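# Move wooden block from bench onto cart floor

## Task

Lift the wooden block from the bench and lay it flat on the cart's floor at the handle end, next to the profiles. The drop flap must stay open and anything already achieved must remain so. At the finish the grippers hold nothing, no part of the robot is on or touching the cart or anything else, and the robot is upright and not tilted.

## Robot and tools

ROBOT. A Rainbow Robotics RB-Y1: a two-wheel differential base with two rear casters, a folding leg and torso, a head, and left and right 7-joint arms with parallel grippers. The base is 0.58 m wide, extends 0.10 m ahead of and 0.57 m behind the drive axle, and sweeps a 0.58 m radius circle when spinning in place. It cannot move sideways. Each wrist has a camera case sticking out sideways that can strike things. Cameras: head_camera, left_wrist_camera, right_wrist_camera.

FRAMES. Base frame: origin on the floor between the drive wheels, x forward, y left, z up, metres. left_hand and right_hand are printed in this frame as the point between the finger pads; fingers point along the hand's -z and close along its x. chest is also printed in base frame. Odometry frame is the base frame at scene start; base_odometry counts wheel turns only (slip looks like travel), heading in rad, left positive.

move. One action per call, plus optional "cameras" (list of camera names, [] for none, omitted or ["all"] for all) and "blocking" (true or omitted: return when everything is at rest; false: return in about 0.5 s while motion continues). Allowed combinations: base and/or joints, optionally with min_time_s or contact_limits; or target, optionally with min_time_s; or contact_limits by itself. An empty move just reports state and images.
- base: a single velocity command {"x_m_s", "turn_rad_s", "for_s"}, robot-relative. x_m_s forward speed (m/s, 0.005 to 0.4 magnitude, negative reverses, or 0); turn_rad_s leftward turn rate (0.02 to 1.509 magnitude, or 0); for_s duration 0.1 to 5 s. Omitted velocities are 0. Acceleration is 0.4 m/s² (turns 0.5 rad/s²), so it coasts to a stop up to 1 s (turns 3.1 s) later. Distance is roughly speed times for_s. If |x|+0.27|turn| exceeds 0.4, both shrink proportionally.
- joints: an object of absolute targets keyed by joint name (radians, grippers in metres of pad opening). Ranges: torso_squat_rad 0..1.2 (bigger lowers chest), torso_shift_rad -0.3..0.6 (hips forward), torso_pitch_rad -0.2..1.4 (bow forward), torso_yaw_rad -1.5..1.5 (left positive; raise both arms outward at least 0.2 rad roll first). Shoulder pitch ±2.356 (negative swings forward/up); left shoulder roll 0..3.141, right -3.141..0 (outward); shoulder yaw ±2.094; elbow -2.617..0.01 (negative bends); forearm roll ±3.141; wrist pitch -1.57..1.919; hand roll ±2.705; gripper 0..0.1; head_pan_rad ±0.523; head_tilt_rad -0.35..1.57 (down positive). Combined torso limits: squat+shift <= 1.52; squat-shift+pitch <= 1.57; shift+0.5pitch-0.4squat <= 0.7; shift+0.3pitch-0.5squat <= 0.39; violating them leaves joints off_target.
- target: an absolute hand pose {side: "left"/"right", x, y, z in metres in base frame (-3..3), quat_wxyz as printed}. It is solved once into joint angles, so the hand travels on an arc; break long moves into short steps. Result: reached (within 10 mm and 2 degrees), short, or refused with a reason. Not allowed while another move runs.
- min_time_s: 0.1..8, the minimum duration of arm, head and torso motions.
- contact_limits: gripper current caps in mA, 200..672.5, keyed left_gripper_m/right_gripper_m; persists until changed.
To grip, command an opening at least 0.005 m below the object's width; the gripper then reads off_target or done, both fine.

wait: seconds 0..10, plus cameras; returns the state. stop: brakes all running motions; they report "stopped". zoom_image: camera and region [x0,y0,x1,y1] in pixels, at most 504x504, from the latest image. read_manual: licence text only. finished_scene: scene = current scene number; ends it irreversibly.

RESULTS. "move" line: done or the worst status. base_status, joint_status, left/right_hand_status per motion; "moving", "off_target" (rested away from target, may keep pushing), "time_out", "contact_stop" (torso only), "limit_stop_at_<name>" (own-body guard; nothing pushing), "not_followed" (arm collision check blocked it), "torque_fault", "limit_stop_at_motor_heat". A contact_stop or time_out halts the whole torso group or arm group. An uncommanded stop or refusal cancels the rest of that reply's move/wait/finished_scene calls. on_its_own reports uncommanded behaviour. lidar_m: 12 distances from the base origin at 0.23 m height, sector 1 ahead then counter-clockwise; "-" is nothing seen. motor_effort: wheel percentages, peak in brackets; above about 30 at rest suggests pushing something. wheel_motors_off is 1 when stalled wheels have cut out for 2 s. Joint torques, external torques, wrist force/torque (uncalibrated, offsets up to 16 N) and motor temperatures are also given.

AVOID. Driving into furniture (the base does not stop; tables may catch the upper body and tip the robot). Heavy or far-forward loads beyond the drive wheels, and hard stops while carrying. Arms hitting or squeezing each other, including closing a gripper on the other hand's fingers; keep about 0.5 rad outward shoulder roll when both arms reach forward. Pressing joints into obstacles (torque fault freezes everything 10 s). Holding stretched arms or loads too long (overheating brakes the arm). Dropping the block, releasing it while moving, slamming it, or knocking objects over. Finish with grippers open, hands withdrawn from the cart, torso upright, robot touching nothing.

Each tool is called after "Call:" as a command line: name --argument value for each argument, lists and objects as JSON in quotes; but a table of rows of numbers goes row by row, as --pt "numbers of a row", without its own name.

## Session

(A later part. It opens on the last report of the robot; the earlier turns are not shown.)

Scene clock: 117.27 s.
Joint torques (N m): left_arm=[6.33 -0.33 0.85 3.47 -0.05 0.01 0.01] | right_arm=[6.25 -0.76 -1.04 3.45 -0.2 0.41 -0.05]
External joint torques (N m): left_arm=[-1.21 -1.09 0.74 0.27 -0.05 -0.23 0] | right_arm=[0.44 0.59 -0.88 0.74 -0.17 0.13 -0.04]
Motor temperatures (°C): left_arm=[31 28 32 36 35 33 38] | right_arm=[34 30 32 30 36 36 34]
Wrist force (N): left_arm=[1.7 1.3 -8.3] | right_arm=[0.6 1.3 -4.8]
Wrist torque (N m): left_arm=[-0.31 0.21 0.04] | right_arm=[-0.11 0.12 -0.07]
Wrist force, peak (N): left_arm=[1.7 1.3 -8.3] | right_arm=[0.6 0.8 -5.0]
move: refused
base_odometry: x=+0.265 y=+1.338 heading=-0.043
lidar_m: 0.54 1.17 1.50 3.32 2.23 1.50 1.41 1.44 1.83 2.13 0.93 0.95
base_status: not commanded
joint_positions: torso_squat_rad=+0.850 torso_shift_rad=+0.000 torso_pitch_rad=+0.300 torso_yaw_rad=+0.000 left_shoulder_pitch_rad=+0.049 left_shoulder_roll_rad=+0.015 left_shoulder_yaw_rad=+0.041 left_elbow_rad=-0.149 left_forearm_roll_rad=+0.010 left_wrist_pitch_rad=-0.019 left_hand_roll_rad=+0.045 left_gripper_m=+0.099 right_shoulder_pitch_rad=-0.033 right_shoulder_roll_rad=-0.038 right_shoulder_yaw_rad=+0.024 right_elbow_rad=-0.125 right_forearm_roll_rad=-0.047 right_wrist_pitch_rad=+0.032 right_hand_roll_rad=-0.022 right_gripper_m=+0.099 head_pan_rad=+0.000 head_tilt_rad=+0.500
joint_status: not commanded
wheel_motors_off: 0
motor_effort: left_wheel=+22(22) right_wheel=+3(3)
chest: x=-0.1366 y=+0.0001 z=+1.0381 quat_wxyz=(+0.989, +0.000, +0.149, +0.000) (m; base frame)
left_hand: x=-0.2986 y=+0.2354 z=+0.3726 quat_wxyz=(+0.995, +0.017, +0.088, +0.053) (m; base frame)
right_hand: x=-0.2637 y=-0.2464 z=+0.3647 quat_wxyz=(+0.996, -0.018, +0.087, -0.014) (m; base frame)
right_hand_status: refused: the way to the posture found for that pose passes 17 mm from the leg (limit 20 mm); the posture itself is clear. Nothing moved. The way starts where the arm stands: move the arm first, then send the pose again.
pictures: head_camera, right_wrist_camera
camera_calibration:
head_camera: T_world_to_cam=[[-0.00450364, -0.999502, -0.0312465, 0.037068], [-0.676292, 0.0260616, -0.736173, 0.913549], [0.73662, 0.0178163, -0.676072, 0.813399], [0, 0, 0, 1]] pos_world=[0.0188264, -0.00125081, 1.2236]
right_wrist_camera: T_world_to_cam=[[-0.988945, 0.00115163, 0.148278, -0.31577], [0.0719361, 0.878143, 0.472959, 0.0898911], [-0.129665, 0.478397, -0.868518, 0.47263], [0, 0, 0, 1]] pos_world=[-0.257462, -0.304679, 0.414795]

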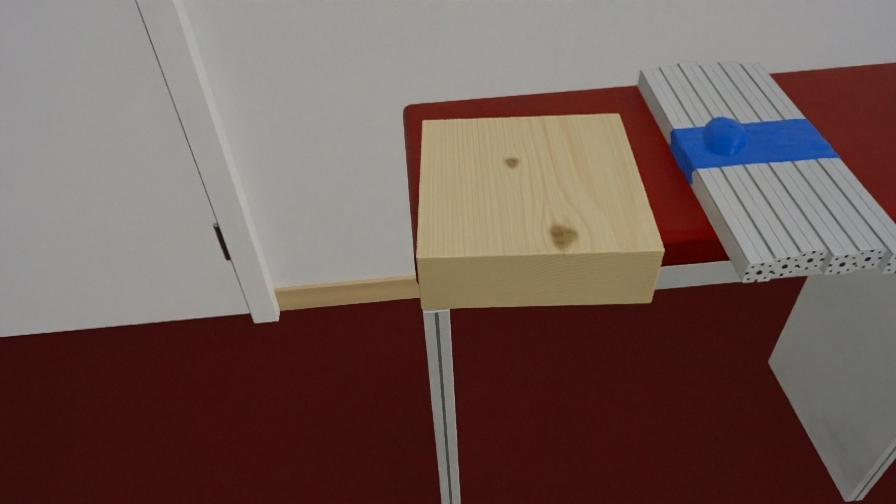

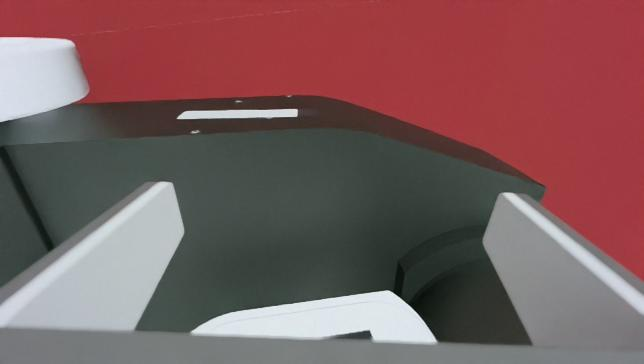

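Call:
move --joints '{"right_shoulder_pitch_rad": 0.1, "right_shoulder_roll_rad": -0.3, "right_elbow_rad": -1.9, "right_wrist_pitch_rad": -0.1}' --cameras '[]'

Call:
move --target '{"side": "right", "x": 0.33, "y": -0.08, "z": 0.75, "quat_wxyz": [0.7071, 0, -0.7071, 0]}' --min_time_s 2 --cameras '["head_camera", "right_wrist_camera"]'

Scene clock: 122.37 s.
Joint torques (N m): left_arm=[6.4 -0.08 0.92 3.5 -0.06 0.07 -0.01] | right_arm=[-2.41 -4.98 -3.65 -10.28 0.09 -1.86 0.06]
External joint torques (N m): left_arm=[-1.14 -0.84 0.8 0.3 -0.06 -0.17 -0.02] | right_arm=[1.37 -0.33 -0.32 -0.71 -0.09 -0.01 0.01]
Motor temperatures (°C): left_arm=[31 28 32 36 35 33 38] | right_arm=[34 30 32 30 36 36 34]
Wrist force (N): left_arm=[2.0 1.3 -7.8] | right_arm=[-6.7 2.2 1.5]
Wrist torque (N m): left_arm=[-0.29 0.26 0.05] | right_arm=[-0.24 -0.34 -0.12]
Wrist force, peak (N): left_arm=[2.4 0.9 -8.6] | right_arm=[-7.5 2.9 1.3]
move: done
base_odometry: x=+0.265 y=+1.338 heading=-0.043
lidar_m: 0.54 1.18 1.49 3.33 2.22 1.50 1.39 1.43 1.84 2.14 0.92 0.95
base_status: not commanded
joint_positions: torso_squat_rad=+0.850 torso_shift_rad=+0.000 torso_pitch_rad=+0.300 torso_yaw_rad=+0.000 left_shoulder_pitch_rad=+0.049 left_shoulder_roll_rad=+0.015 left_shoulder_yaw_rad=+0.041 left_elbow_rad=-0.149 left_forearm_roll_rad=+0.010 left_wrist_pitch_rad=-0.019 left_hand_roll_rad=+0.045 left_gripper_m=+0.099 right_shoulder_pitch_rad=+0.100 right_shoulder_roll_rad=-0.300 right_shoulder_yaw_rad=+0.024 right_elbow_rad=-1.900 right_forearm_roll_rad=-0.047 right_wrist_pitch_rad=-0.100 right_hand_roll_rad=-0.022 right_gripper_m=+0.099 head_pan_rad=+0.000 head_tilt_rad=+0.500
joint_status: all done
wheel_motors_off: 0
motor_effort: left_wheel=+21(22) right_wheel=+3(6)
chest: x=-0.1366 y=+0.0001 z=+1.0381 quat_wxyz=(+0.989, +0.000, +0.149, +0.000) (m; base frame)
left_hand: x=-0.2986 y=+0.2354 z=+0.3726 quat_wxyz=(+0.995, +0.017, +0.088, +0.053) (m; base frame)
right_hand: x=+0.2935 y=-0.2636 z=+0.8114 quat_wxyz=(+0.694, -0.036, -0.711, +0.111) (m; base frame)
pictures: none
No camera images: "cameras" was empty.

Scene clock: 124.70 s.
Joint torques (N m): left_arm=[6.18 -0.28 1.01 3.26 -0.06 0.06 0.05] | right_arm=[-9.82 4.84 0.73 -9.49 0.96 -1.01 0.06]
External joint torques (N m): left_arm=[-1.36 -1.04 0.89 0.06 -0.06 -0.18 0.04] | right_arm=[-1.52 1.08 0.28 -0.23 -0.1 -0.2 0.01]
Motor temperatures (°C): left_arm=[31 28 32 36 35 33 38] | right_arm=[34 30 32 31 36 36 34]
Wrist force (N): left_arm=[2.3 1.1 -7.7] | right_arm=[-7.7 0.8 1.5]
Wrist torque (N m): left_arm=[-0.26 0.29 0.07] | right_arm=[-0.15 -0.43 -0.11]
Wrist force, peak (N): left_arm=[1.8 1.0 -8.5] | right_arm=[-7.6 1.7 1.9]
move: done
base_odometry: x=+0.265 y=+1.338 heading=-0.043
lidar_m: 0.54 1.17 1.50 3.32 2.23 1.51 1.40 1.45 1.83 2.12 0.91 0.94
base_status: not commanded
joint_positions: torso_squat_rad=+0.850 torso_shift_rad=+0.000 torso_pitch_rad=+0.300 torso_yaw_rad=+0.000 left_shoulder_pitch_rad=+0.049 left_shoulder_roll_rad=+0.015 left_shoulder_yaw_rad=+0.041 left_elbow_rad=-0.149 left_forearm_roll_rad=+0.010 left_wrist_pitch_rad=-0.019 left_hand_roll_rad=+0.045 left_gripper_m=+0.099 right_shoulder_pitch_rad=-0.226 right_shoulder_roll_rad=+0.000 right_shoulder_yaw_rad=+0.434 right_elbow_rad=-1.414 right_forearm_roll_rad=-1.138 right_wrist_pitch_rad=-0.563 right_hand_roll_rad=+1.128 right_gripper_m=+0.099 head_pan_rad=+0.000 head_tilt_rad=+0.500
joint_status: all done
wheel_motors_off: 0
motor_effort: left_wheel=+22(22) right_wheel=+2(5)
chest: x=-0.1366 y=+0.0001 z=+1.0381 quat_wxyz=(+0.989, +0.000, +0.149, +0.000) (m; base frame)
left_hand: x=-0.2986 y=+0.2354 z=+0.3726 quat_wxyz=(+0.995, +0.017, +0.088, +0.053) (m; base frame)
right_hand: x=+0.3299 y=-0.0802 z=+0.7496 quat_wxyz=(+0.706, +0.001, -0.708, +0.001) (m; base frame)
right_hand_status: reached (checked arc, planned for 2.0 s): 0 mm and 0.2 deg off.
pictures: head_camera, right_wrist_camera
camera_calibration:
head_camera: T_world_to_cam=[[-0.00450233, -0.999502, -0.0312462, 0.0370676], [-0.676342, 0.0260593, -0.736126, 0.913493], [0.736574, 0.0178189, -0.676123, 0.813462], [0, 0, 0, 1]] pos_world=[0.0188264, -0.00125083, 1.2236]
right_wrist_camera: T_world_to_cam=[[0.0281658, -0.0287153, -0.999191, 0.736102], [-0.508456, 0.860202, -0.0390536, 0.293037], [0.860627, 0.509145, 0.0096278, -0.178147], [0, 0, 0, 1]] pos_world=[0.281581, -0.140231, 0.748666]

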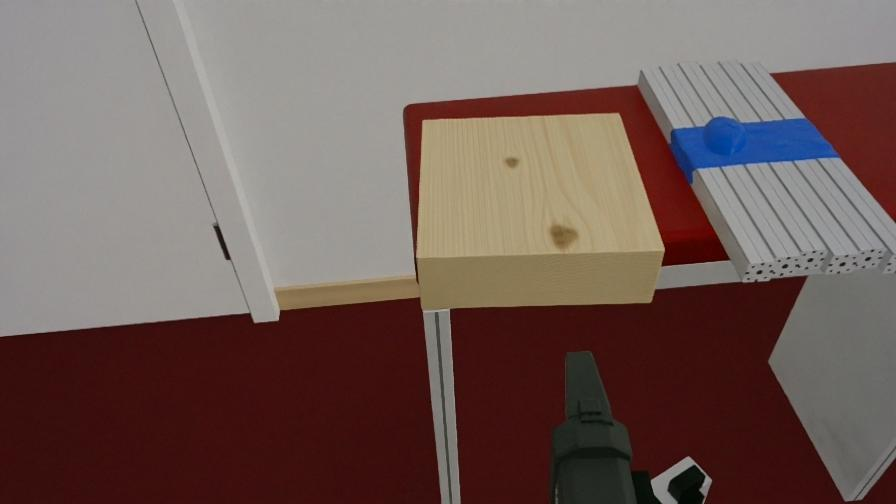

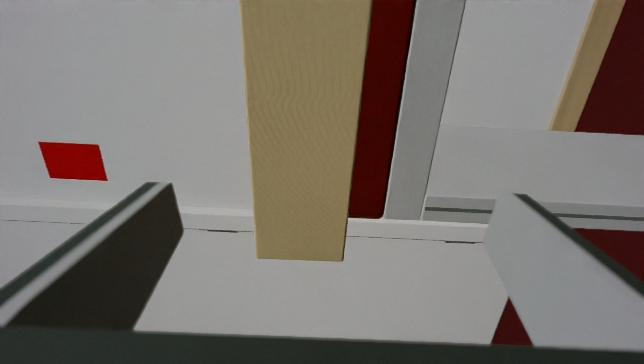

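Call:
move --target '{"side": "right", "x": 0.33, "y": -0.08, "z": 0.762, "quat_wxyz": [0.7071, 0, -0.7071, 0]}' --cameras '[]'

Call:
move --base '{"x_m_s": 0.2, "for_s": 0.55}' --cameras '["head_camera", "right_wrist_camera"]'

Scene clock: 129.63 s.
Joint torques (N m): left_arm=[6.38 -0.54 1.12 3.45 -0.02 0.09 0.01] | right_arm=[-7.53 4.87 0.27 -10.43 0.97 -0.69 -0.01]
External joint torques (N m): left_arm=[-1.16 -1.3 1.01 0.24 -0.02 -0.15 0] | right_arm=[0.67 1.05 -0.24 -1.02 -0.08 0 -0.06]
Motor temperatures (°C): left_arm=[31 28 32 36 35 33 38] | right_arm=[34 30 32 31 36 36 34]
Wrist force (N): left_arm=[1.8 1.1 -7.8] | right_arm=[-7.3 0.5 1.1]
Wrist torque (N m): left_arm=[-0.29 0.24 0.06] | right_arm=[-0.13 -0.40 -0.10]
Wrist force, peak (N): left_arm=[1.6 1.0 -9.1] | right_arm=[-8.4 0.7 1.9]
move: done
base_odometry: x=+0.265 y=+1.338 heading=-0.043
lidar_m: 0.54 1.17 1.50 3.33 2.23 1.51 1.39 1.44 1.84 2.12 0.91 0.94
base_status: not commanded
joint_positions: torso_squat_rad=+0.850 torso_shift_rad=+0.000 torso_pitch_rad=+0.300 torso_yaw_rad=+0.000 left_shoulder_pitch_rad=+0.049 left_shoulder_roll_rad=+0.015 left_shoulder_yaw_rad=+0.041 left_elbow_rad=-0.149 left_forearm_roll_rad=+0.010 left_wrist_pitch_rad=-0.019 left_hand_roll_rad=+0.045 left_gripper_m=+0.099 right_shoulder_pitch_rad=-0.212 right_shoulder_roll_rad=+0.000 right_shoulder_yaw_rad=+0.434 right_elbow_rad=-1.473 right_forearm_roll_rad=-1.188 right_wrist_pitch_rad=-0.543 right_hand_roll_rad=+1.197 right_gripper_m=+0.099 head_pan_rad=+0.000 head_tilt_rad=+0.500
joint_status: all done
wheel_motors_off: 0
motor_effort: left_wheel=+20(22) right_wheel=+3(4)
chest: x=-0.1366 y=+0.0001 z=+1.0381 quat_wxyz=(+0.989, +0.000, +0.149, +0.000) (m; base frame)
left_hand: x=-0.2986 y=+0.2354 z=+0.3726 quat_wxyz=(+0.995, +0.017, +0.088, +0.053) (m; base frame)
right_hand: x=+0.3302 y=-0.0800 z=+0.7621 quat_wxyz=(+0.705, +0.001, -0.710, +0.001) (m; base frame)
right_hand_status: reached (checked arc, planned for 0.3 s): 0 mm and 0.4 deg off.
pictures: none
No camera images: "cameras" was empty.

Scene clock: 131.10 s.
Joint torques (N m): left_arm=[6.56 -0.25 0.92 3.41 0.02 0.12 0.07] | right_arm=[-8.18 4.95 0.54 -10.4 0.92 -0.82 0]
External joint torques (N m): left_arm=[-0.99 -1.02 0.81 0.21 0.01 -0.12 0.06] | right_arm=[0.01 1.13 0.03 -0.99 -0.13 -0.13 -0.05]
Motor temperatures (°C): left_arm=[31 28 32 36 35 33 38] | right_arm=[34 30 32 31 36 36 34]
Wrist force (N): left_arm=[1.7 0.7 -7.5] | right_arm=[-6.6 0.5 1.3]
Wrist torque (N m): left_arm=[-0.25 0.21 0.08] | right_arm=[-0.15 -0.35 -0.09]
Wrist force, peak (N): left_arm=[2.1 1.8 -8.5] | right_arm=[-7.8 0.5 1.5]
move: done
base_odometry: x=+0.378 y=+1.333 heading=-0.044
lidar_m: 0.42 1.06 1.34 2.99 2.43 1.61 1.51 1.55 1.99 1.44 0.82 0.93
base_status: done (sent for 0.57 of 0.57 s)
joint_positions: torso_squat_rad=+0.850 torso_shift_rad=+0.000 torso_pitch_rad=+0.300 torso_yaw_rad=+0.000 left_shoulder_pitch_rad=+0.049 left_shoulder_roll_rad=+0.015 left_shoulder_yaw_rad=+0.041 left_elbow_rad=-0.149 left_forearm_roll_rad=+0.010 left_wrist_pitch_rad=-0.019 left_hand_roll_rad=+0.045 left_gripper_m=+0.099 right_shoulder_pitch_rad=-0.211 right_shoulder_roll_rad=+0.000 right_shoulder_yaw_rad=+0.434 right_elbow_rad=-1.473 right_forearm_roll_rad=-1.188 right_wrist_pitch_rad=-0.543 right_hand_roll_rad=+1.197 right_gripper_m=+0.099 head_pan_rad=+0.000 head_tilt_rad=+0.500
joint_status: not commanded
wheel_motors_off: 0
motor_effort: left_wheel=-7(48) right_wheel=+10(41)
chest: x=-0.1365 y=+0.0001 z=+1.0381 quat_wxyz=(+0.989, +0.000, +0.149, +0.000) (m; base frame)
left_hand: x=-0.2986 y=+0.2354 z=+0.3726 quat_wxyz=(+0.995, +0.017, +0.088, +0.053) (m; base frame)
right_hand: x=+0.3302 y=-0.0800 z=+0.7619 quat_wxyz=(+0.705, +0.001, -0.710, +0.001) (m; base frame)
pictures: head_camera, right_wrist_camera
camera_calibration:
head_camera: T_world_to_cam=[[-0.00450944, -0.999501, -0.0312486, 0.0370711], [-0.676447, 0.0260633, -0.73603, 0.913446], [0.736478, 0.0178189, -0.676227, 0.813518], [0, 0, 0, 1]] pos_world=[0.0189263, -0.00125082, 1.22361]
right_wrist_camera: T_world_to_cam=[[0.0332387, -0.028089, -0.999053, 0.746663], [-0.508381, 0.860151, -0.0410976, 0.295055], [0.86049, 0.509266, 0.0143104, -0.182008], [0, 0, 0, 1]] pos_world=[0.281798, -0.140128, 0.760687]

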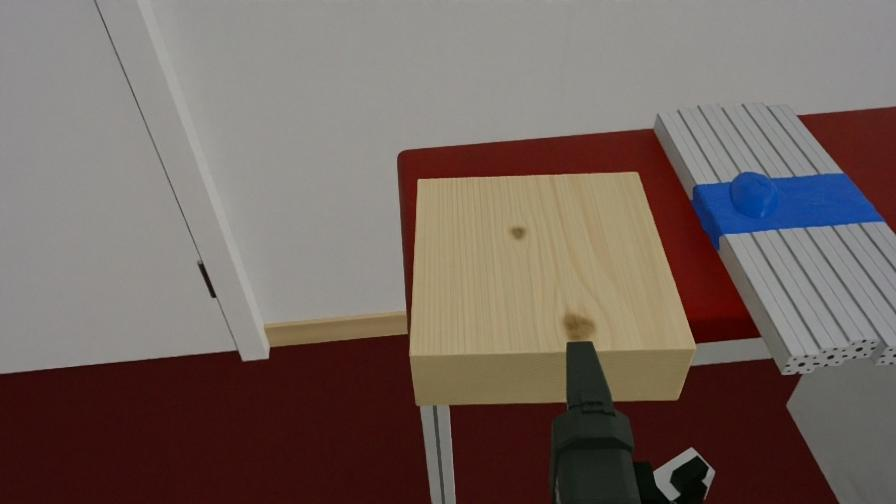

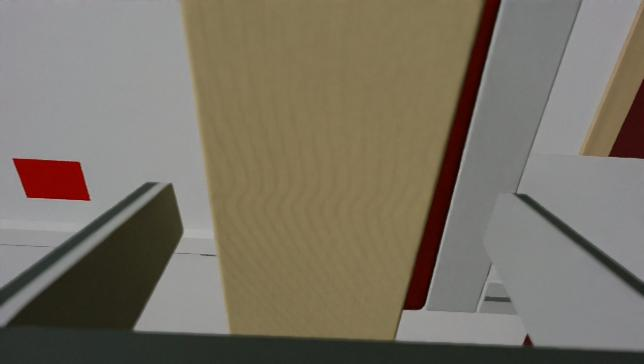

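Call:
move --target '{"side": "right", "x": 0.335, "y": -0.06, "z": 0.765, "quat_wxyz": [0.7071, 0, -0.7071, 0]}' --cameras '[]'

Call:
move --target '{"side": "right", "x": 0.393, "y": -0.06, "z": 0.765, "quat_wxyz": [0.7071, 0, -0.7071, 0]}' --min_time_s 1 --cameras '["head_camera", "right_wrist_camera"]'

Scene clock: 135.23 s.
Joint torques (N m): left_arm=[6.67 -0.05 0.88 3.26 -0.06 0.17 -0.08] | right_arm=[-10.03 5.43 0.42 -9.7 1.39 -0.49 -0.17]
External joint torques (N m): left_arm=[-0.88 -0.82 0.77 0.05 -0.06 -0.08 -0.09] | right_arm=[-1.15 1.07 0.07 -0.33 0.22 0.06 -0.22]
Motor temperatures (°C): left_arm=[31 28 32 36 35 33 38] | right_arm=[34 30 32 31 36 36 34]
Wrist force (N): left_arm=[2.2 1.0 -8.0] | right_arm=[-7.4 1.5 1.3]
Wrist torque (N m): left_arm=[-0.26 0.28 0.08] | right_arm=[-0.23 -0.45 -0.09]
Wrist force, peak (N): left_arm=[1.3 1.3 -8.4] | right_arm=[-7.8 0.7 1.7]
move: done
base_odometry: x=+0.378 y=+1.333 heading=-0.044
lidar_m: 0.43 1.06 1.34 2.97 2.41 1.63 1.52 1.55 1.98 1.45 0.85 0.93
base_status: not commanded
joint_positions: torso_squat_rad=+0.850 torso_shift_rad=+0.000 torso_pitch_rad=+0.300 torso_yaw_rad=+0.000 left_shoulder_pitch_rad=+0.049 left_shoulder_roll_rad=+0.015 left_shoulder_yaw_rad=+0.041 left_elbow_rad=-0.149 left_forearm_roll_rad=+0.010 left_wrist_pitch_rad=-0.019 left_hand_roll_rad=+0.045 left_gripper_m=+0.099 right_shoulder_pitch_rad=-0.270 right_shoulder_roll_rad=+0.000 right_shoulder_yaw_rad=+0.497 right_elbow_rad=-1.436 right_forearm_roll_rad=-1.292 right_wrist_pitch_rad=-0.614 right_hand_roll_rad=+1.277 right_gripper_m=+0.099 head_pan_rad=+0.000 head_tilt_rad=+0.500
joint_status: all done
wheel_motors_off: 0
motor_effort: left_wheel=-9(9) right_wheel=+10(12)
chest: x=-0.1365 y=+0.0001 z=+1.0381 quat_wxyz=(+0.989, +0.000, +0.149, +0.000) (m; base frame)
left_hand: x=-0.2986 y=+0.2354 z=+0.3726 quat_wxyz=(+0.995, +0.017, +0.088, +0.053) (m; base frame)
right_hand: x=+0.3349 y=-0.0601 z=+0.7648 quat_wxyz=(+0.707, +0.000, -0.707, +0.000) (m; base frame)
right_hand_status: reached (checked arc, planned for 0.3 s): 0 mm and 0.0 deg off.
pictures: none
No camera images: "cameras" was empty.

Scene clock: 136.57 s.
Joint torques (N m): left_arm=[6.83 0.12 0.72 3.4 -0.12 0.04 -0.08] | right_arm=[-14.23 2.95 -2.31 -9.7 0.94 -0.61 -0.21]
External joint torques (N m): left_arm=[-0.72 -0.64 0.6 0.19 -0.12 -0.2 -0.09] | right_arm=[-1.79 -0.25 -1.9 -0.45 -0.21 0.05 -0.26]
Motor temperatures (°C): left_arm=[31 28 32 36 35 33 38] | right_arm=[34 30 32 31 36 36 34]
Wrist force (N): left_arm=[1.9 0.8 -8.0] | right_arm=[-7.2 0.5 1.4]
Wrist torque (N m): left_arm=[-0.27 0.23 0.07] | right_arm=[-0.13 -0.41 -0.13]
Wrist force, peak (N): left_arm=[2.0 1.2 -8.3] | right_arm=[-7.6 0.9 1.5]
move: done
base_odometry: x=+0.378 y=+1.333 heading=-0.044
lidar_m: 0.42 1.07 1.33 2.97 2.42 1.62 1.52 1.55 1.98 1.45 0.83 0.94
base_status: not commanded
joint_positions: torso_squat_rad=+0.850 torso_shift_rad=+0.000 torso_pitch_rad=+0.300 torso_yaw_rad=+0.000 left_shoulder_pitch_rad=+0.049 left_shoulder_roll_rad=+0.015 left_shoulder_yaw_rad=+0.041 left_elbow_rad=-0.149 left_forearm_roll_rad=+0.010 left_wrist_pitch_rad=-0.019 left_hand_roll_rad=+0.045 left_gripper_m=+0.099 right_shoulder_pitch_rad=-0.493 right_shoulder_roll_rad=-0.002 right_shoulder_yaw_rad=+0.432 right_elbow_rad=-1.213 right_forearm_roll_rad=-1.335 right_wrist_pitch_rad=-0.611 right_hand_roll_rad=+1.213 right_gripper_m=+0.099 head_pan_rad=+0.000 head_tilt_rad=+0.500
joint_status: all done
wheel_motors_off: 0
motor_effort: left_wheel=-9(10) right_wheel=+9(12)
chest: x=-0.1365 y=+0.0001 z=+1.0381 quat_wxyz=(+0.989, +0.000, +0.149, +0.000) (m; base frame)
left_hand: x=-0.2986 y=+0.2354 z=+0.3726 quat_wxyz=(+0.995, +0.017, +0.088, +0.053) (m; base frame)
right_hand: x=+0.3928 y=-0.0599 z=+0.7649 quat_wxyz=(+0.707, +0.000, -0.707, +0.000) (m; base frame)
right_hand_status: reached (checked arc, planned for 1.0 s): 0 mm and 0.1 deg off.
pictures: head_camera, right_wrist_camera
camera_calibration:
head_camera: T_world_to_cam=[[-0.0045067, -0.999502, -0.0312457, 0.0370675], [-0.676447, 0.0260593, -0.73603, 0.913446], [0.736478, 0.017819, -0.676227, 0.813518], [0, 0, 0, 1]] pos_world=[0.0189263, -0.00125083, 1.22361]
right_wrist_camera: T_world_to_cam=[[0.0252796, -0.0292467, -0.999253, 0.751469], [-0.507073, 0.861063, -0.0380303, 0.306962], [0.861532, 0.507656, 0.0069371, -0.2411], [0, 0, 0, 1]] pos_world=[0.344371, -0.11994, 0.764254]

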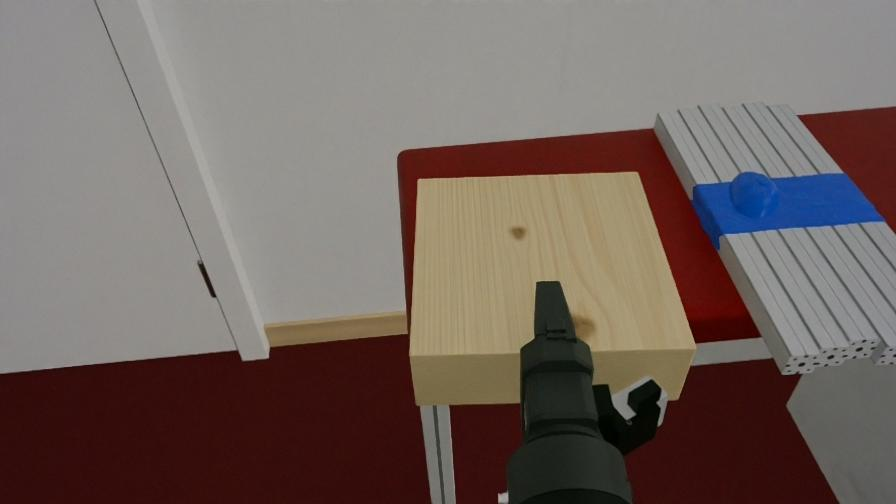

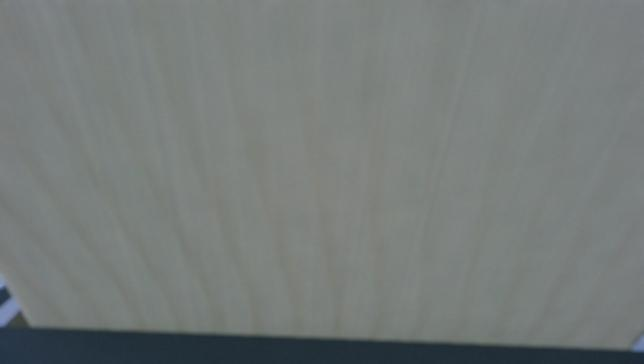

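Call:
move --joints '{"right_gripper_m": 0.045}' --cameras '[]'

Call:
move --target '{"side": "right", "x": 0.40, "y": -0.06, "z": 0.86, "quat_wxyz": [0.887, 0, -0.4617, 0]}' --min_time_s 3 --cameras '["head_camera"]'

Scene clock: 141.53 s.
Joint torques (N m): left_arm=[7 -0.5 0.72 3.36 -0.19 0.08 0] | right_arm=[-12.48 2.9 -2.68 -7.57 0.41 0.02 -0.06]
External joint torques (N m): left_arm=[-0.55 -1.27 0.61 0.15 -0.19 -0.16 -0.01] | right_arm=[-0.02 -0.29 -2.27 1.68 -0.74 0.69 -0.11]
Motor temperatures (°C): left_arm=[31 28 32 36 35 33 38] | right_arm=[34 30 32 31 36 36 34]
Wrist force (N): left_arm=[1.9 1.0 -7.3] | right_arm=[-1.0 0.2 6.2]
Wrist torque (N m): left_arm=[-0.29 0.26 0.02] | right_arm=[-0.15 -0.88 -0.30]
Wrist force, peak (N): left_arm=[2.2 1.9 -8.6] | right_arm=[-7.8 0.6 1.6]
move: off_target
base_odometry: x=+0.378 y=+1.333 heading=-0.044
lidar_m: 0.42 1.06 1.34 2.98 2.41 1.63 1.51 1.55 1.99 1.45 0.84 0.91
base_status: not commanded
joint_positions: torso_squat_rad=+0.850 torso_shift_rad=+0.000 torso_pitch_rad=+0.300 torso_yaw_rad=+0.000 left_shoulder_pitch_rad=+0.049 left_shoulder_roll_rad=+0.015 left_shoulder_yaw_rad=+0.041 left_elbow_rad=-0.149 left_forearm_roll_rad=+0.010 left_wrist_pitch_rad=-0.019 left_hand_roll_rad=+0.045 left_gripper_m=+0.099 right_shoulder_pitch_rad=-0.494 right_shoulder_roll_rad=-0.002 right_shoulder_yaw_rad=+0.432 right_elbow_rad=-1.214 right_forearm_roll_rad=-1.335 right_wrist_pitch_rad=-0.611 right_hand_roll_rad=+1.213 right_gripper_m=+0.075 head_pan_rad=+0.000 head_tilt_rad=+0.500
joint_status: right_gripper_m off_target (ended at +0.075, target +0.045)
wheel_motors_off: 0
motor_effort: left_wheel=-9(10) right_wheel=+11(12)
chest: x=-0.1366 y=+0.0001 z=+1.0381 quat_wxyz=(+0.989, +0.000, +0.149, +0.000) (m; base frame)
left_hand: x=-0.2986 y=+0.2354 z=+0.3726 quat_wxyz=(+0.995, +0.017, +0.088, +0.053) (m; base frame)
right_hand: x=+0.3929 y=-0.0598 z=+0.7655 quat_wxyz=(+0.707, +0.000, -0.707, +0.000) (m; base frame)
pictures: none
No camera images: "cameras" was empty.

Scene clock: 144.87 s.
Joint torques (N m): left_arm=[6.97 -0.26 0.7 3.46 -0.11 0.1 -0.13] | right_arm=[-21.16 5.18 -1.59 -12.7 0.32 2.06 0.84]
External joint torques (N m): left_arm=[-0.58 -1.02 0.59 0.25 -0.11 -0.14 -0.14] | right_arm=[-5.49 3.46 -0.59 -3.96 -0.29 0.72 0.8]
Motor temperatures (°C): left_arm=[31 28 32 36 35 33 38] | right_arm=[35 30 32 31 36 36 34]
Wrist force (N): left_arm=[2.1 0.6 -7.5] | right_arm=[-9.9 0.3 -9.1]
Wrist torque (N m): left_arm=[-0.23 0.29 0.05] | right_arm=[-0.45 -0.72 -0.79]
Wrist force, peak (N): left_arm=[2.5 1.2 -8.4] | right_arm=[-27.6 3.1 2.0]
move: done
base_odometry: x=+0.378 y=+1.333 heading=-0.044
lidar_m: 0.43 1.07 1.32 2.99 2.40 1.62 1.50 1.55 1.97 1.45 0.83 0.92
base_status: not commanded
joint_positions: torso_squat_rad=+0.850 torso_shift_rad=+0.000 torso_pitch_rad=+0.300 torso_yaw_rad=+0.000 left_shoulder_pitch_rad=+0.049 left_shoulder_roll_rad=+0.015 left_shoulder_yaw_rad=+0.041 left_elbow_rad=-0.149 left_forearm_roll_rad=+0.010 left_wrist_pitch_rad=-0.019 left_hand_roll_rad=+0.045 left_gripper_m=+0.099 right_shoulder_pitch_rad=-0.746 right_shoulder_roll_rad=-0.001 right_shoulder_yaw_rad=+0.269 right_elbow_rad=-1.789 right_forearm_roll_rad=-2.804 right_wrist_pitch_rad=-1.329 right_hand_roll_rad=+2.657 right_gripper_m=+0.080 head_pan_rad=+0.000 head_tilt_rad=+0.500
joint_status: all done
wheel_motors_off: 0
motor_effort: left_wheel=-11(12) right_wheel=+12(12)
chest: x=-0.1365 y=+0.0001 z=+1.0381 quat_wxyz=(+0.989, +0.000, +0.149, +0.000) (m; base frame)
left_hand: x=-0.2986 y=+0.2354 z=+0.3726 quat_wxyz=(+0.995, +0.017, +0.088, +0.053) (m; base frame)
right_hand: x=+0.3999 y=-0.0607 z=+0.8589 quat_wxyz=(+0.888, -0.001, -0.461, +0.000) (m; base frame)
right_hand_status: reached (checked arc, planned for 3.0 s): 1 mm and 0.1 deg off.
pictures: head_camera
camera_calibration:
head_camera: T_world_to_cam=[[-0.00458425, -0.999503, -0.0311762, 0.0369846], [-0.676498, 0.0260593, -0.735983, 0.913457], [0.73643, 0.0177167, -0.676282, 0.813513], [0, 0, 0, 1]] pos_world=[0.0190262, -0.00125057, 1.22361]

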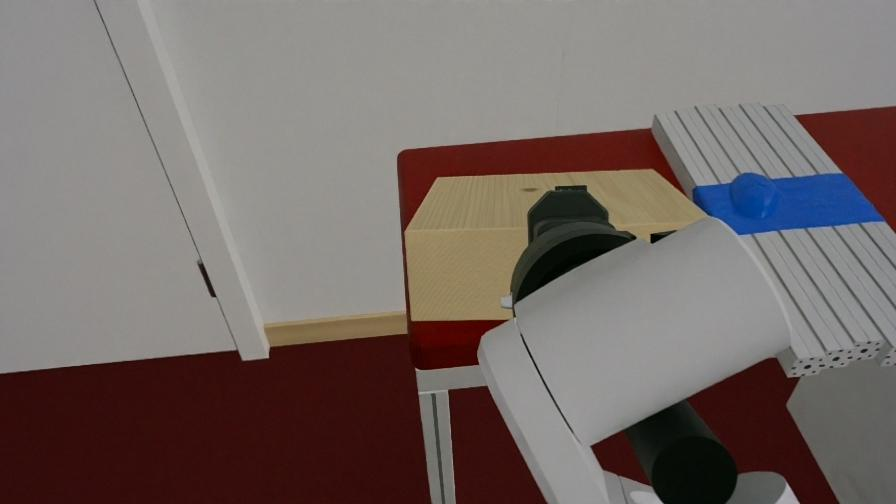

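Call:
move --joints '{"torso_squat_rad": 0.2}' --cameras '[]'

Call:
move --target '{"side": "right", "x": 0.27, "y": -0.12, "z": 1.05, "quat_wxyz": [0.9659, 0, -0.2588, 0]}' --min_time_s 3 --cameras '["head_camera", "right_wrist_camera"]'

Scene clock: 150.23 s.
Joint torques (N m): left_arm=[6.84 -0.23 0.82 3.46 -0.1 0.04 -0.03] | right_arm=[-25.21 3.76 -1.63 -17.9 2.7 5.56 0.36]
External joint torques (N m): left_arm=[-0.73 -1 0.71 0.24 -0.1 -0.2 -0.04] | right_arm=[-9.55 2.04 -0.64 -9.15 2.1 4.22 0.32]
Motor temperatures (°C): left_arm=[31 28 32 36 35 33 38] | right_arm=[35 30 32 31 36 37 34]
Wrist force (N): left_arm=[2.0 0.3 -8.1] | right_arm=[-19.0 2.5 -12.8]
Wrist torque (N m): left_arm=[-0.17 0.26 0.07] | right_arm=[-0.24 1.25 -0.09]
Wrist force, peak (N): left_arm=[2.1 0.9 -8.7] | right_arm=[-21.9 3.1 -13.2]
move: done
base_odometry: x=+0.378 y=+1.333 heading=-0.044
lidar_m: 0.43 1.06 1.34 2.98 2.40 1.62 1.51 1.54 1.99 1.44 0.83 0.92
base_status: not commanded
joint_positions: torso_squat_rad=+0.200 torso_shift_rad=+0.000 torso_pitch_rad=+0.301 torso_yaw_rad=+0.000 left_shoulder_pitch_rad=+0.049 left_shoulder_roll_rad=+0.015 left_shoulder_yaw_rad=+0.041 left_elbow_rad=-0.149 left_forearm_roll_rad=+0.010 left_wrist_pitch_rad=-0.019 left_hand_roll_rad=+0.045 left_gripper_m=+0.099 right_shoulder_pitch_rad=-0.745 right_shoulder_roll_rad=-0.001 right_shoulder_yaw_rad=+0.269 right_elbow_rad=-1.788 right_forearm_roll_rad=-2.805 right_wrist_pitch_rad=-1.330 right_hand_roll_rad=+2.658 right_gripper_m=+0.074 head_pan_rad=+0.000 head_tilt_rad=+0.500
joint_status: all done
wheel_motors_off: 0
on_its_own: right_gripper_m moved -0.006 toward your old target +0.045
motor_effort: left_wheel=-8(12) right_wheel=+11(13)
chest: x=-0.1360 y=+0.0001 z=+1.2621 quat_wxyz=(+0.989, +0.000, +0.150, +0.000) (m; base frame)
left_hand: x=-0.2987 y=+0.2354 z=+0.5968 quat_wxyz=(+0.995, +0.017, +0.089, +0.053) (m; base frame)
right_hand: x=+0.3998 y=-0.0607 z=+1.0812 quat_wxyz=(+0.888, -0.001, -0.459, +0.000) (m; base frame)
pictures: none
No camera images: "cameras" was empty.

Scene clock: 153.57 s.
Joint torques (N m): left_arm=[6.88 -0.27 0.72 3.41 -0.05 -0.04 0.02] | right_arm=[-16.17 0.17 -1.43 -17.91 1.36 5.37 0.25]
External joint torques (N m): left_arm=[-0.69 -1.04 0.61 0.19 -0.05 -0.29 0.01] | right_arm=[-7.14 -0.09 0.13 -9.88 1.06 4.15 0.22]
Motor temperatures (°C): left_arm=[31 28 32 36 35 33 38] | right_arm=[35 30 32 32 36 37 34]
Wrist force (N): left_arm=[1.8 0.6 -7.6] | right_arm=[-16.2 1.1 -15.4]
Wrist torque (N m): left_arm=[-0.23 0.25 0.04] | right_arm=[-0.47 1.05 -0.10]
Wrist force, peak (N): left_arm=[2.3 0.8 -8.9] | right_arm=[-19.7 3.3 -13.1]
move: short
base_odometry: x=+0.378 y=+1.333 heading=-0.044
lidar_m: 0.43 1.06 1.33 2.99 2.41 1.62 1.51 1.55 1.97 1.44 0.84 0.95
base_status: not commanded
joint_positions: torso_squat_rad=+0.200 torso_shift_rad=+0.000 torso_pitch_rad=+0.301 torso_yaw_rad=+0.000 left_shoulder_pitch_rad=+0.049 left_shoulder_roll_rad=+0.015 left_shoulder_yaw_rad=+0.041 left_elbow_rad=-0.149 left_forearm_roll_rad=+0.010 left_wrist_pitch_rad=-0.019 left_hand_roll_rad=+0.045 left_gripper_m=+0.099 right_shoulder_pitch_rad=-0.346 right_shoulder_roll_rad=-0.178 right_shoulder_yaw_rad=+0.301 right_elbow_rad=-2.334 right_forearm_roll_rad=-3.071 right_wrist_pitch_rad=-1.571 right_hand_roll_rad=+2.705 right_gripper_m=+0.074 head_pan_rad=+0.000 head_tilt_rad=+0.500
joint_status: all done
wheel_motors_off: 0
motor_effort: left_wheel=-9(10) right_wheel=+11(13)
chest: x=-0.1361 y=+0.0001 z=+1.2621 quat_wxyz=(+0.989, +0.000, +0.150, +0.000) (m; base frame)
left_hand: x=-0.2987 y=+0.2354 z=+0.5968 quat_wxyz=(+0.995, +0.017, +0.088, +0.053) (m; base frame)
right_hand: x=+0.2695 y=-0.1205 z=+1.0480 quat_wxyz=(+0.926, +0.051, -0.373, +0.007) (m; base frame)
right_hand_status: short (checked arc, as near as the solve gets, planned for 3.0 s): 2 mm and 15.1 deg off. The place is met; only the turn is off.
pictures: head_camera, right_wrist_camera
camera_calibration:
head_camera: T_world_to_cam=[[-0.00453429, -0.999502, -0.0312431, 0.0440599], [-0.67702, 0.0260622, -0.735503, 1.07782], [0.73595, 0.0178172, -0.676801, 0.96526], [0, 0, 0, 1]] pos_world=[0.0195259, -0.00125081, 1.44741]
right_wrist_camera: T_world_to_cam=[[-0.701124, -0.00186824, -0.713037, 0.93472], [-0.42236, 0.806775, 0.413189, -0.194967], [0.574489, 0.590855, -0.566438, 0.582154], [0, 0, 0, 1]] pos_world=[0.238567, -0.184927, 1.0768]

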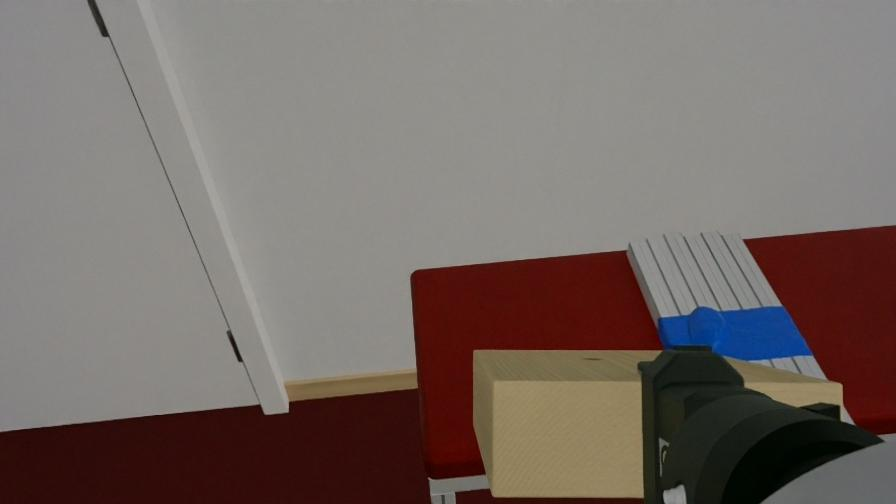

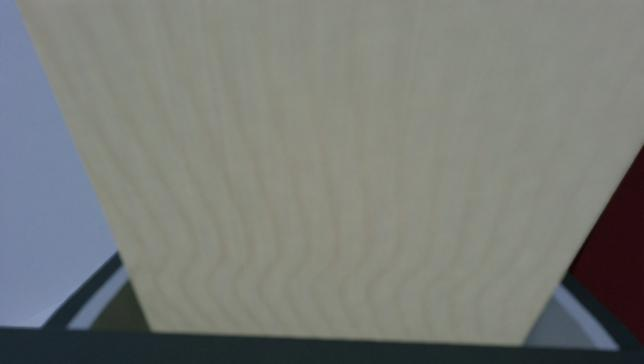

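Call:
move --joints '{"right_shoulder_pitch_rad": -0.3, "right_elbow_rad": -1.45, "right_wrist_pitch_rad": 0.0}' --min_time_s 3 --cameras '["head_camera"]'

Call:
move --joints '{"right_forearm_roll_rad": 0.07, "right_hand_roll_rad": -0.436}' --min_time_s 4 --cameras '["head_camera"]'

Scene clock: 163.77 s.
Joint torques (N m): left_arm=[6.93 -0.29 0.89 3.52 -0.03 -0.03 0.09] | right_arm=[-18.55 1.2 -2.13 -21.07 0.07 7.73 0.39]
External joint torques (N m): left_arm=[-0.63 -1.05 0.78 0.3 -0.03 -0.28 0.08] | right_arm=[-8.68 1.25 -0.43 -11.51 0.19 5.93 0.35]
Motor temperatures (°C): left_arm=[31 28 32 36 35 33 38] | right_arm=[35 30 32 32 36 37 34]
Wrist force (N): left_arm=[1.8 1.0 -7.7] | right_arm=[-23.0 -2.4 -3.5]
Wrist torque (N m): left_arm=[-0.31 0.21 0.07] | right_arm=[-0.62 1.47 -0.08]
Wrist force, peak (N): left_arm=[2.1 1.0 -8.4] | right_arm=[-23.8 -2.3 -4.1]
move: done
base_odometry: x=+0.378 y=+1.333 heading=-0.044
lidar_m: 0.42 1.06 1.32 2.98 2.42 1.63 1.51 1.55 1.99 1.45 0.83 0.92
base_status: not commanded
joint_positions: torso_squat_rad=+0.200 torso_shift_rad=+0.000 torso_pitch_rad=+0.301 torso_yaw_rad=+0.000 left_shoulder_pitch_rad=+0.049 left_shoulder_roll_rad=+0.015 left_shoulder_yaw_rad=+0.041 left_elbow_rad=-0.149 left_forearm_roll_rad=+0.010 left_wrist_pitch_rad=-0.019 left_hand_roll_rad=+0.045 left_gripper_m=+0.099 right_shoulder_pitch_rad=-0.298 right_shoulder_roll_rad=-0.178 right_shoulder_yaw_rad=+0.301 right_elbow_rad=-1.447 right_forearm_roll_rad=-3.071 right_wrist_pitch_rad=-0.001 right_hand_roll_rad=+2.705 right_gripper_m=+0.074 head_pan_rad=+0.000 head_tilt_rad=+0.500
joint_status: all done
wheel_motors_off: 0
motor_effort: left_wheel=-9(10) right_wheel=+11(12)
chest: x=-0.1361 y=+0.0001 z=+1.2621 quat_wxyz=(+0.989, +0.000, +0.150, +0.000) (m; base frame)
left_hand: x=-0.2987 y=+0.2354 z=+0.5967 quat_wxyz=(+0.995, +0.017, +0.088, +0.053) (m; base frame)
right_hand: x=+0.3554 y=-0.0820 z=+0.9423 quat_wxyz=(+0.769, +0.186, -0.609, +0.063) (m; base frame)
pictures: head_camera
camera_calibration:
head_camera: T_world_to_cam=[[-0.00453429, -0.999502, -0.0312431, 0.0440599], [-0.67702, 0.0260622, -0.735503, 1.07782], [0.73595, 0.0178172, -0.676801, 0.96526], [0, 0, 0, 1]] pos_world=[0.0195259, -0.00125081, 1.44741]

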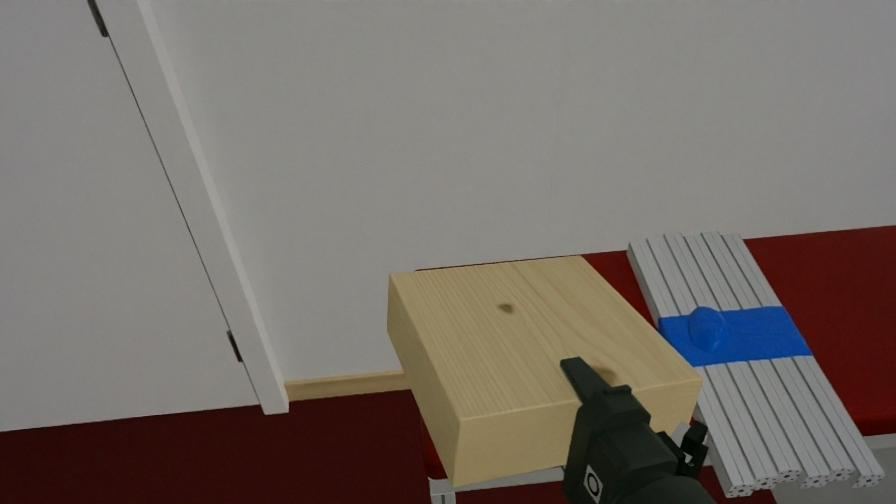

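Scene clock: 168.07 s.
Joint torques (N m): left_arm=[6.71 -0.17 1.05 3.38 -0.07 0.09 0.09] | right_arm=[-18.72 0.85 -2.14 -20.96 0.04 -7.62 0]
External joint torques (N m): left_arm=[-0.86 -0.94 0.93 0.17 -0.07 -0.15 0.08] | right_arm=[-8.74 1.22 -0.41 -11.38 -0.18 -5.79 -0.05]
Motor temperatures (°C): left_arm=[31 28 32 36 35 33 38] | right_arm=[35 30 32 33 36 37 34]
Wrist force (N): left_arm=[2.0 1.5 -8.3] | right_arm=[-22.9 -2.6 -4.1]
Wrist torque (N m): left_arm=[-0.32 0.23 0.06] | right_arm=[-0.60 1.42 -0.06]
Wrist force, peak (N): left_arm=[2.0 1.5 -8.3] | right_arm=[-23.7 -2.5 -4.5]
move: done
base_odometry: x=+0.378 y=+1.333 heading=-0.044
lidar_m: 0.43 1.07 1.34 2.99 2.41 1.63 1.51 1.55 1.99 1.44 0.84 0.92
base_status: not commanded
joint_positions: torso_squat_rad=+0.200 torso_shift_rad=+0.000 torso_pitch_rad=+0.301 torso_yaw_rad=+0.000 left_shoulder_pitch_rad=+0.049 left_shoulder_roll_rad=+0.015 left_shoulder_yaw_rad=+0.041 left_elbow_rad=-0.149 left_forearm_roll_rad=+0.010 left_wrist_pitch_rad=-0.019 left_hand_roll_rad=+0.045 left_gripper_m=+0.099 right_shoulder_pitch_rad=-0.298 right_shoulder_roll_rad=-0.178 right_shoulder_yaw_rad=+0.301 right_elbow_rad=-1.447 right_forearm_roll_rad=+0.070 right_wrist_pitch_rad=+0.001 right_hand_roll_rad=-0.436 right_gripper_m=+0.074 head_pan_rad=+0.000 head_tilt_rad=+0.500
joint_status: all done
wheel_motors_off: 0
motor_effort: left_wheel=-8(10) right_wheel=+10(13)
chest: x=-0.1361 y=+0.0001 z=+1.2621 quat_wxyz=(+0.989, +0.000, +0.150, +0.000) (m; base frame)
left_hand: x=-0.2987 y=+0.2354 z=+0.5967 quat_wxyz=(+0.995, +0.017, +0.088, +0.053) (m; base frame)
right_hand: x=+0.3554 y=-0.0820 z=+0.9423 quat_wxyz=(+0.769, +0.186, -0.609, +0.063) (m; base frame)
pictures: head_camera
camera_calibration:
head_camera: T_world_to_cam=[[-0.00453429, -0.999502, -0.0312431, 0.0440599], [-0.67702, 0.0260622, -0.735503, 1.07782], [0.73595, 0.0178172, -0.676801, 0.96526], [0, 0, 0, 1]] pos_world=[0.0195259, -0.00125081, 1.44741]

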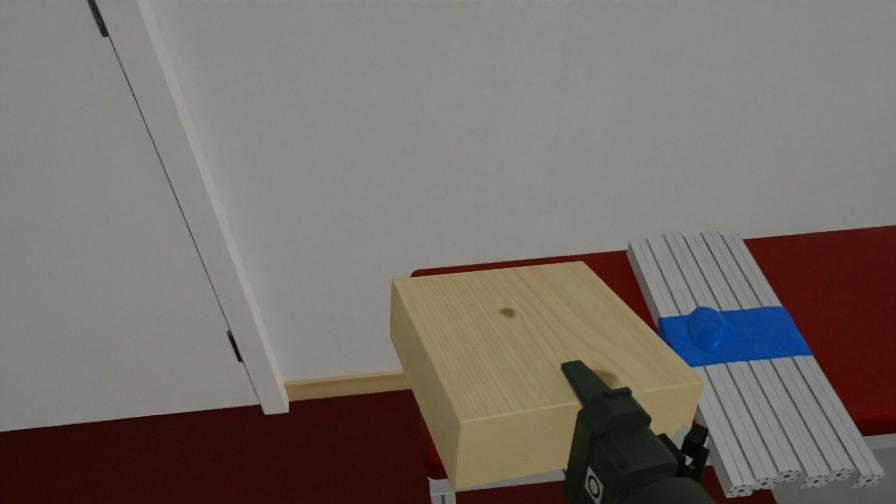

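Call:
move --base '{"x_m_s": -0.4, "for_s": 1.1}' --joints '{"head_tilt_rad": 0.7}' --cameras '[]'

Call:
move --base '{"turn_rad_s": -0.9, "for_s": 1.75}' --cameras '[]'

Call:
move --base '{"x_m_s": 0.4, "for_s": 4.0}' --cameras '[]'

Call:
move --base '{"turn_rad_s": 0.9, "for_s": 1.8}' --cameras '["head_camera"]'

Scene clock: 176.37 s.
Joint torques (N m): left_arm=[6.12 -0.12 0.91 3.5 -0.17 0.06 -0.03] | right_arm=[-19.67 1.48 -2.85 -21.49 0.07 -7.78 -0.04]
External joint torques (N m): left_arm=[-1.44 -0.89 0.79 0.29 -0.17 -0.18 -0.04] | right_arm=[-9.69 1.86 -1.13 -11.9 -0.15 -5.95 -0.09]
Motor temperatures (°C): left_arm=[31 28 32 36 35 33 38] | right_arm=[35 30 32 33 36 38 34]
Wrist force (N): left_arm=[1.3 1.1 -7.8] | right_arm=[-23.0 -2.7 -3.8]
Wrist torque (N m): left_arm=[-0.27 0.18 0.05] | right_arm=[-0.54 1.38 -0.08]
Wrist force, peak (N): left_arm=[2.0 1.3 -8.4] | right_arm=[-24.0 -3.0 -5.7]
move: done
base_odometry: x=-0.062 y=+1.353 heading=-0.045
lidar_m: 0.87 1.47 1.90 4.22 1.72 1.15 1.08 1.11 1.42 3.08 1.38 1.17
base_status: done (sent for 1.1 of 1.1 s)
joint_positions: torso_squat_rad=+0.200 torso_shift_rad=+0.000 torso_pitch_rad=+0.301 torso_yaw_rad=+0.000 left_shoulder_pitch_rad=+0.049 left_shoulder_roll_rad=+0.015 left_shoulder_yaw_rad=+0.041 left_elbow_rad=-0.149 left_forearm_roll_rad=+0.010 left_wrist_pitch_rad=-0.019 left_hand_roll_rad=+0.045 left_gripper_m=+0.099 right_shoulder_pitch_rad=-0.298 right_shoulder_roll_rad=-0.178 right_shoulder_yaw_rad=+0.301 right_elbow_rad=-1.447 right_forearm_roll_rad=+0.070 right_wrist_pitch_rad=+0.001 right_hand_roll_rad=-0.436 right_gripper_m=+0.074 head_pan_rad=+0.000 head_tilt_rad=+0.700
joint_status: all done
wheel_motors_off: 0
motor_effort: left_wheel=-16(38) right_wheel=+13(53)
chest: x=-0.1361 y=+0.0001 z=+1.2621 quat_wxyz=(+0.989, +0.000, +0.150, +0.000) (m; base frame)
left_hand: x=-0.2988 y=+0.2354 z=+0.5968 quat_wxyz=(+0.995, +0.017, +0.088, +0.053) (m; base frame)
right_hand: x=+0.3553 y=-0.0821 z=+0.9422 quat_wxyz=(+0.769, +0.186, -0.609, +0.063) (m; base frame)
pictures: none
No camera images: "cameras" was empty.

Scene clock: 180.23 s.
Joint torques (N m): left_arm=[6.49 -0.4 0.87 3.5 0 -0.04 0.02] | right_arm=[-19.7 1.79 -2.79 -21.5 0.09 -7.64 0.17]
External joint torques (N m): left_arm=[-1.08 -1.17 0.75 0.29 -0.01 -0.28 0.01] | right_arm=[-9.72 2.17 -1.07 -11.92 -0.13 -5.81 0.12]
Motor temperatures (°C): left_arm=[31 28 32 36 35 33 38] | right_arm=[35 30 32 34 36 38 34]
Wrist force (N): left_arm=[1.9 1.2 -7.8] | right_arm=[-23.1 -2.1 -3.6]
Wrist torque (N m): left_arm=[-0.30 0.22 0.10] | right_arm=[-0.62 1.39 -0.08]
Wrist force, peak (N): left_arm=[1.6 0.9 -8.6] | right_arm=[-23.7 -2.4 -4.2]
move: done
base_odometry: x=-0.062 y=+1.353 heading=-1.605
lidar_m: 3.05 1.39 1.16 0.87 1.49 1.92 4.21 1.73 1.16 1.08 1.08 1.39
base_status: done (sent for 1.77 of 1.77 s)
joint_positions: torso_squat_rad=+0.200 torso_shift_rad=+0.000 torso_pitch_rad=+0.301 torso_yaw_rad=+0.000 left_shoulder_pitch_rad=+0.049 left_shoulder_roll_rad=+0.015 left_shoulder_yaw_rad=+0.041 left_elbow_rad=-0.149 left_forearm_roll_rad=+0.010 left_wrist_pitch_rad=-0.019 left_hand_roll_rad=+0.045 left_gripper_m=+0.099 right_shoulder_pitch_rad=-0.298 right_shoulder_roll_rad=-0.178 right_shoulder_yaw_rad=+0.301 right_elbow_rad=-1.447 right_forearm_roll_rad=+0.070 right_wrist_pitch_rad=+0.001 right_hand_roll_rad=-0.436 right_gripper_m=+0.074 head_pan_rad=+0.000 head_tilt_rad=+0.700
joint_status: not commanded
wheel_motors_off: 0
motor_effort: left_wheel=+17(51) right_wheel=+4(50)
chest: x=-0.1361 y=+0.0001 z=+1.2621 quat_wxyz=(+0.989, +0.000, +0.150, +0.000) (m; base frame)
left_hand: x=-0.2988 y=+0.2355 z=+0.5968 quat_wxyz=(+0.995, +0.017, +0.088, +0.053) (m; base frame)
right_hand: x=+0.3553 y=-0.0821 z=+0.9422 quat_wxyz=(+0.769, +0.186, -0.609, +0.064) (m; base frame)
pictures: none
No camera images: "cameras" was empty.

Scene clock: 185.57 s.
Joint torques (N m): left_arm=[6.9 -0.3 0.84 3.32 -0.04 0.09 0.02] | right_arm=[-19.49 1.69 -3.03 -21.29 0 -7.55 0.02]
External joint torques (N m): left_arm=[-0.67 -1.07 0.73 0.1 -0.04 -0.15 0.01] | right_arm=[-9.52 2.07 -1.3 -11.71 -0.22 -5.73 -0.03]
Motor temperatures (°C): left_arm=[31 28 32 36 35 33 38] | right_arm=[35 30 32 34 36 38 34]
Wrist force (N): left_arm=[1.9 1.3 -7.3] | right_arm=[-23.2 -2.5 -4.2]
Wrist torque (N m): left_arm=[-0.31 0.22 0.07] | right_arm=[-0.57 1.33 -0.05]
Wrist force, peak (N): left_arm=[2.4 0.9 -8.2] | right_arm=[-24.3 -2.2 -3.4]
move: done
base_odometry: x=-0.117 y=-0.246 heading=-1.605
lidar_m: 2.56 2.62 0.88 0.81 0.83 1.84 4.67 1.48 1.00 0.91 0.92 1.17
base_status: done (sent for 4 of 4 s)
joint_positions: torso_squat_rad=+0.200 torso_shift_rad=+0.000 torso_pitch_rad=+0.301 torso_yaw_rad=+0.000 left_shoulder_pitch_rad=+0.049 left_shoulder_roll_rad=+0.015 left_shoulder_yaw_rad=+0.041 left_elbow_rad=-0.149 left_forearm_roll_rad=+0.010 left_wrist_pitch_rad=-0.019 left_hand_roll_rad=+0.045 left_gripper_m=+0.099 right_shoulder_pitch_rad=-0.298 right_shoulder_roll_rad=-0.178 right_shoulder_yaw_rad=+0.302 right_elbow_rad=-1.447 right_forearm_roll_rad=+0.070 right_wrist_pitch_rad=+0.001 right_hand_roll_rad=-0.436 right_gripper_m=+0.074 head_pan_rad=+0.000 head_tilt_rad=+0.700
joint_status: not commanded
wheel_motors_off: 0
motor_effort: left_wheel=-2(47) right_wheel=+4(42)
chest: x=-0.1361 y=+0.0001 z=+1.2621 quat_wxyz=(+0.989, +0.000, +0.150, +0.000) (m; base frame)
left_hand: x=-0.2987 y=+0.2354 z=+0.5968 quat_wxyz=(+0.995, +0.017, +0.088, +0.053) (m; base frame)
right_hand: x=+0.3553 y=-0.0821 z=+0.9421 quat_wxyz=(+0.769, +0.186, -0.609, +0.064) (m; base frame)
pictures: none
No camera images: "cameras" was empty.

Scene clock: 189.47 s.
Joint torques (N m): left_arm=[6.73 0.03 0.56 3.47 -0.02 0.08 0.03] | right_arm=[-19.84 1.76 -3.02 -21.35 0.01 -7.57 -0.01]
External joint torques (N m): left_arm=[-0.84 -0.74 0.45 0.25 -0.02 -0.16 0.02] | right_arm=[-9.86 2.14 -1.29 -11.77 -0.21 -5.74 -0.06]
Motor temperatures (°C): left_arm=[31 28 32 36 35 33 38] | right_arm=[35 30 32 34 36 38 34]
Wrist force (N): left_arm=[2.2 0.7 -7.9] | right_arm=[-22.9 -2.9 -3.5]
Wrist torque (N m): left_arm=[-0.26 0.30 0.05] | right_arm=[-0.65 1.37 -0.10]
Wrist force, peak (N): left_arm=[2.0 1.0 -8.4] | right_arm=[-24.0 -3.8 -3.6]
move: done
base_odometry: x=-0.117 y=-0.246 heading=+0.014
lidar_m: 0.81 0.84 1.84 4.27 1.35 0.96 0.90 0.95 1.25 3.08 2.44 0.85
base_status: done (sent for 1.8 of 1.8 s)
joint_positions: torso_squat_rad=+0.200 torso_shift_rad=+0.000 torso_pitch_rad=+0.301 torso_yaw_rad=+0.000 left_shoulder_pitch_rad=+0.049 left_shoulder_roll_rad=+0.015 left_shoulder_yaw_rad=+0.041 left_elbow_rad=-0.149 left_forearm_roll_rad=+0.010 left_wrist_pitch_rad=-0.019 left_hand_roll_rad=+0.045 left_gripper_m=+0.099 right_shoulder_pitch_rad=-0.298 right_shoulder_roll_rad=-0.178 right_shoulder_yaw_rad=+0.302 right_elbow_rad=-1.447 right_forearm_roll_rad=+0.070 right_wrist_pitch_rad=+0.001 right_hand_roll_rad=-0.436 right_gripper_m=+0.074 head_pan_rad=+0.000 head_tilt_rad=+0.700
joint_status: not commanded
wheel_motors_off: 0
motor_effort: left_wheel=+3(44) right_wheel=+19(41)
chest: x=-0.1361 y=+0.0000 z=+1.2621 quat_wxyz=(+0.989, +0.000, +0.150, +0.000) (m; base frame)
left_hand: x=-0.2987 y=+0.2354 z=+0.5968 quat_wxyz=(+0.995, +0.017, +0.088, +0.053) (m; base frame)
right_hand: x=+0.3553 y=-0.0821 z=+0.9421 quat_wxyz=(+0.769, +0.186, -0.609, +0.064) (m; base frame)
pictures: head_camera
camera_calibration:
head_camera: T_world_to_cam=[[-0.0106502, -0.999502, -0.0297183, 0.0415148], [-0.809669, 0.0260602, -0.586308, 0.854653], [0.586791, 0.0178177, -0.809543, 1.149], [0, 0, 0, 1]] pos_world=[0.0182055, -0.00125082, 1.43249]

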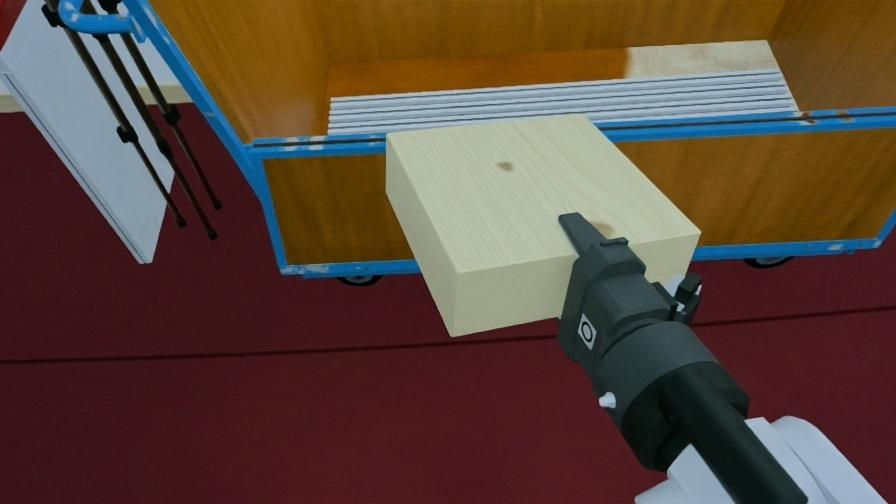

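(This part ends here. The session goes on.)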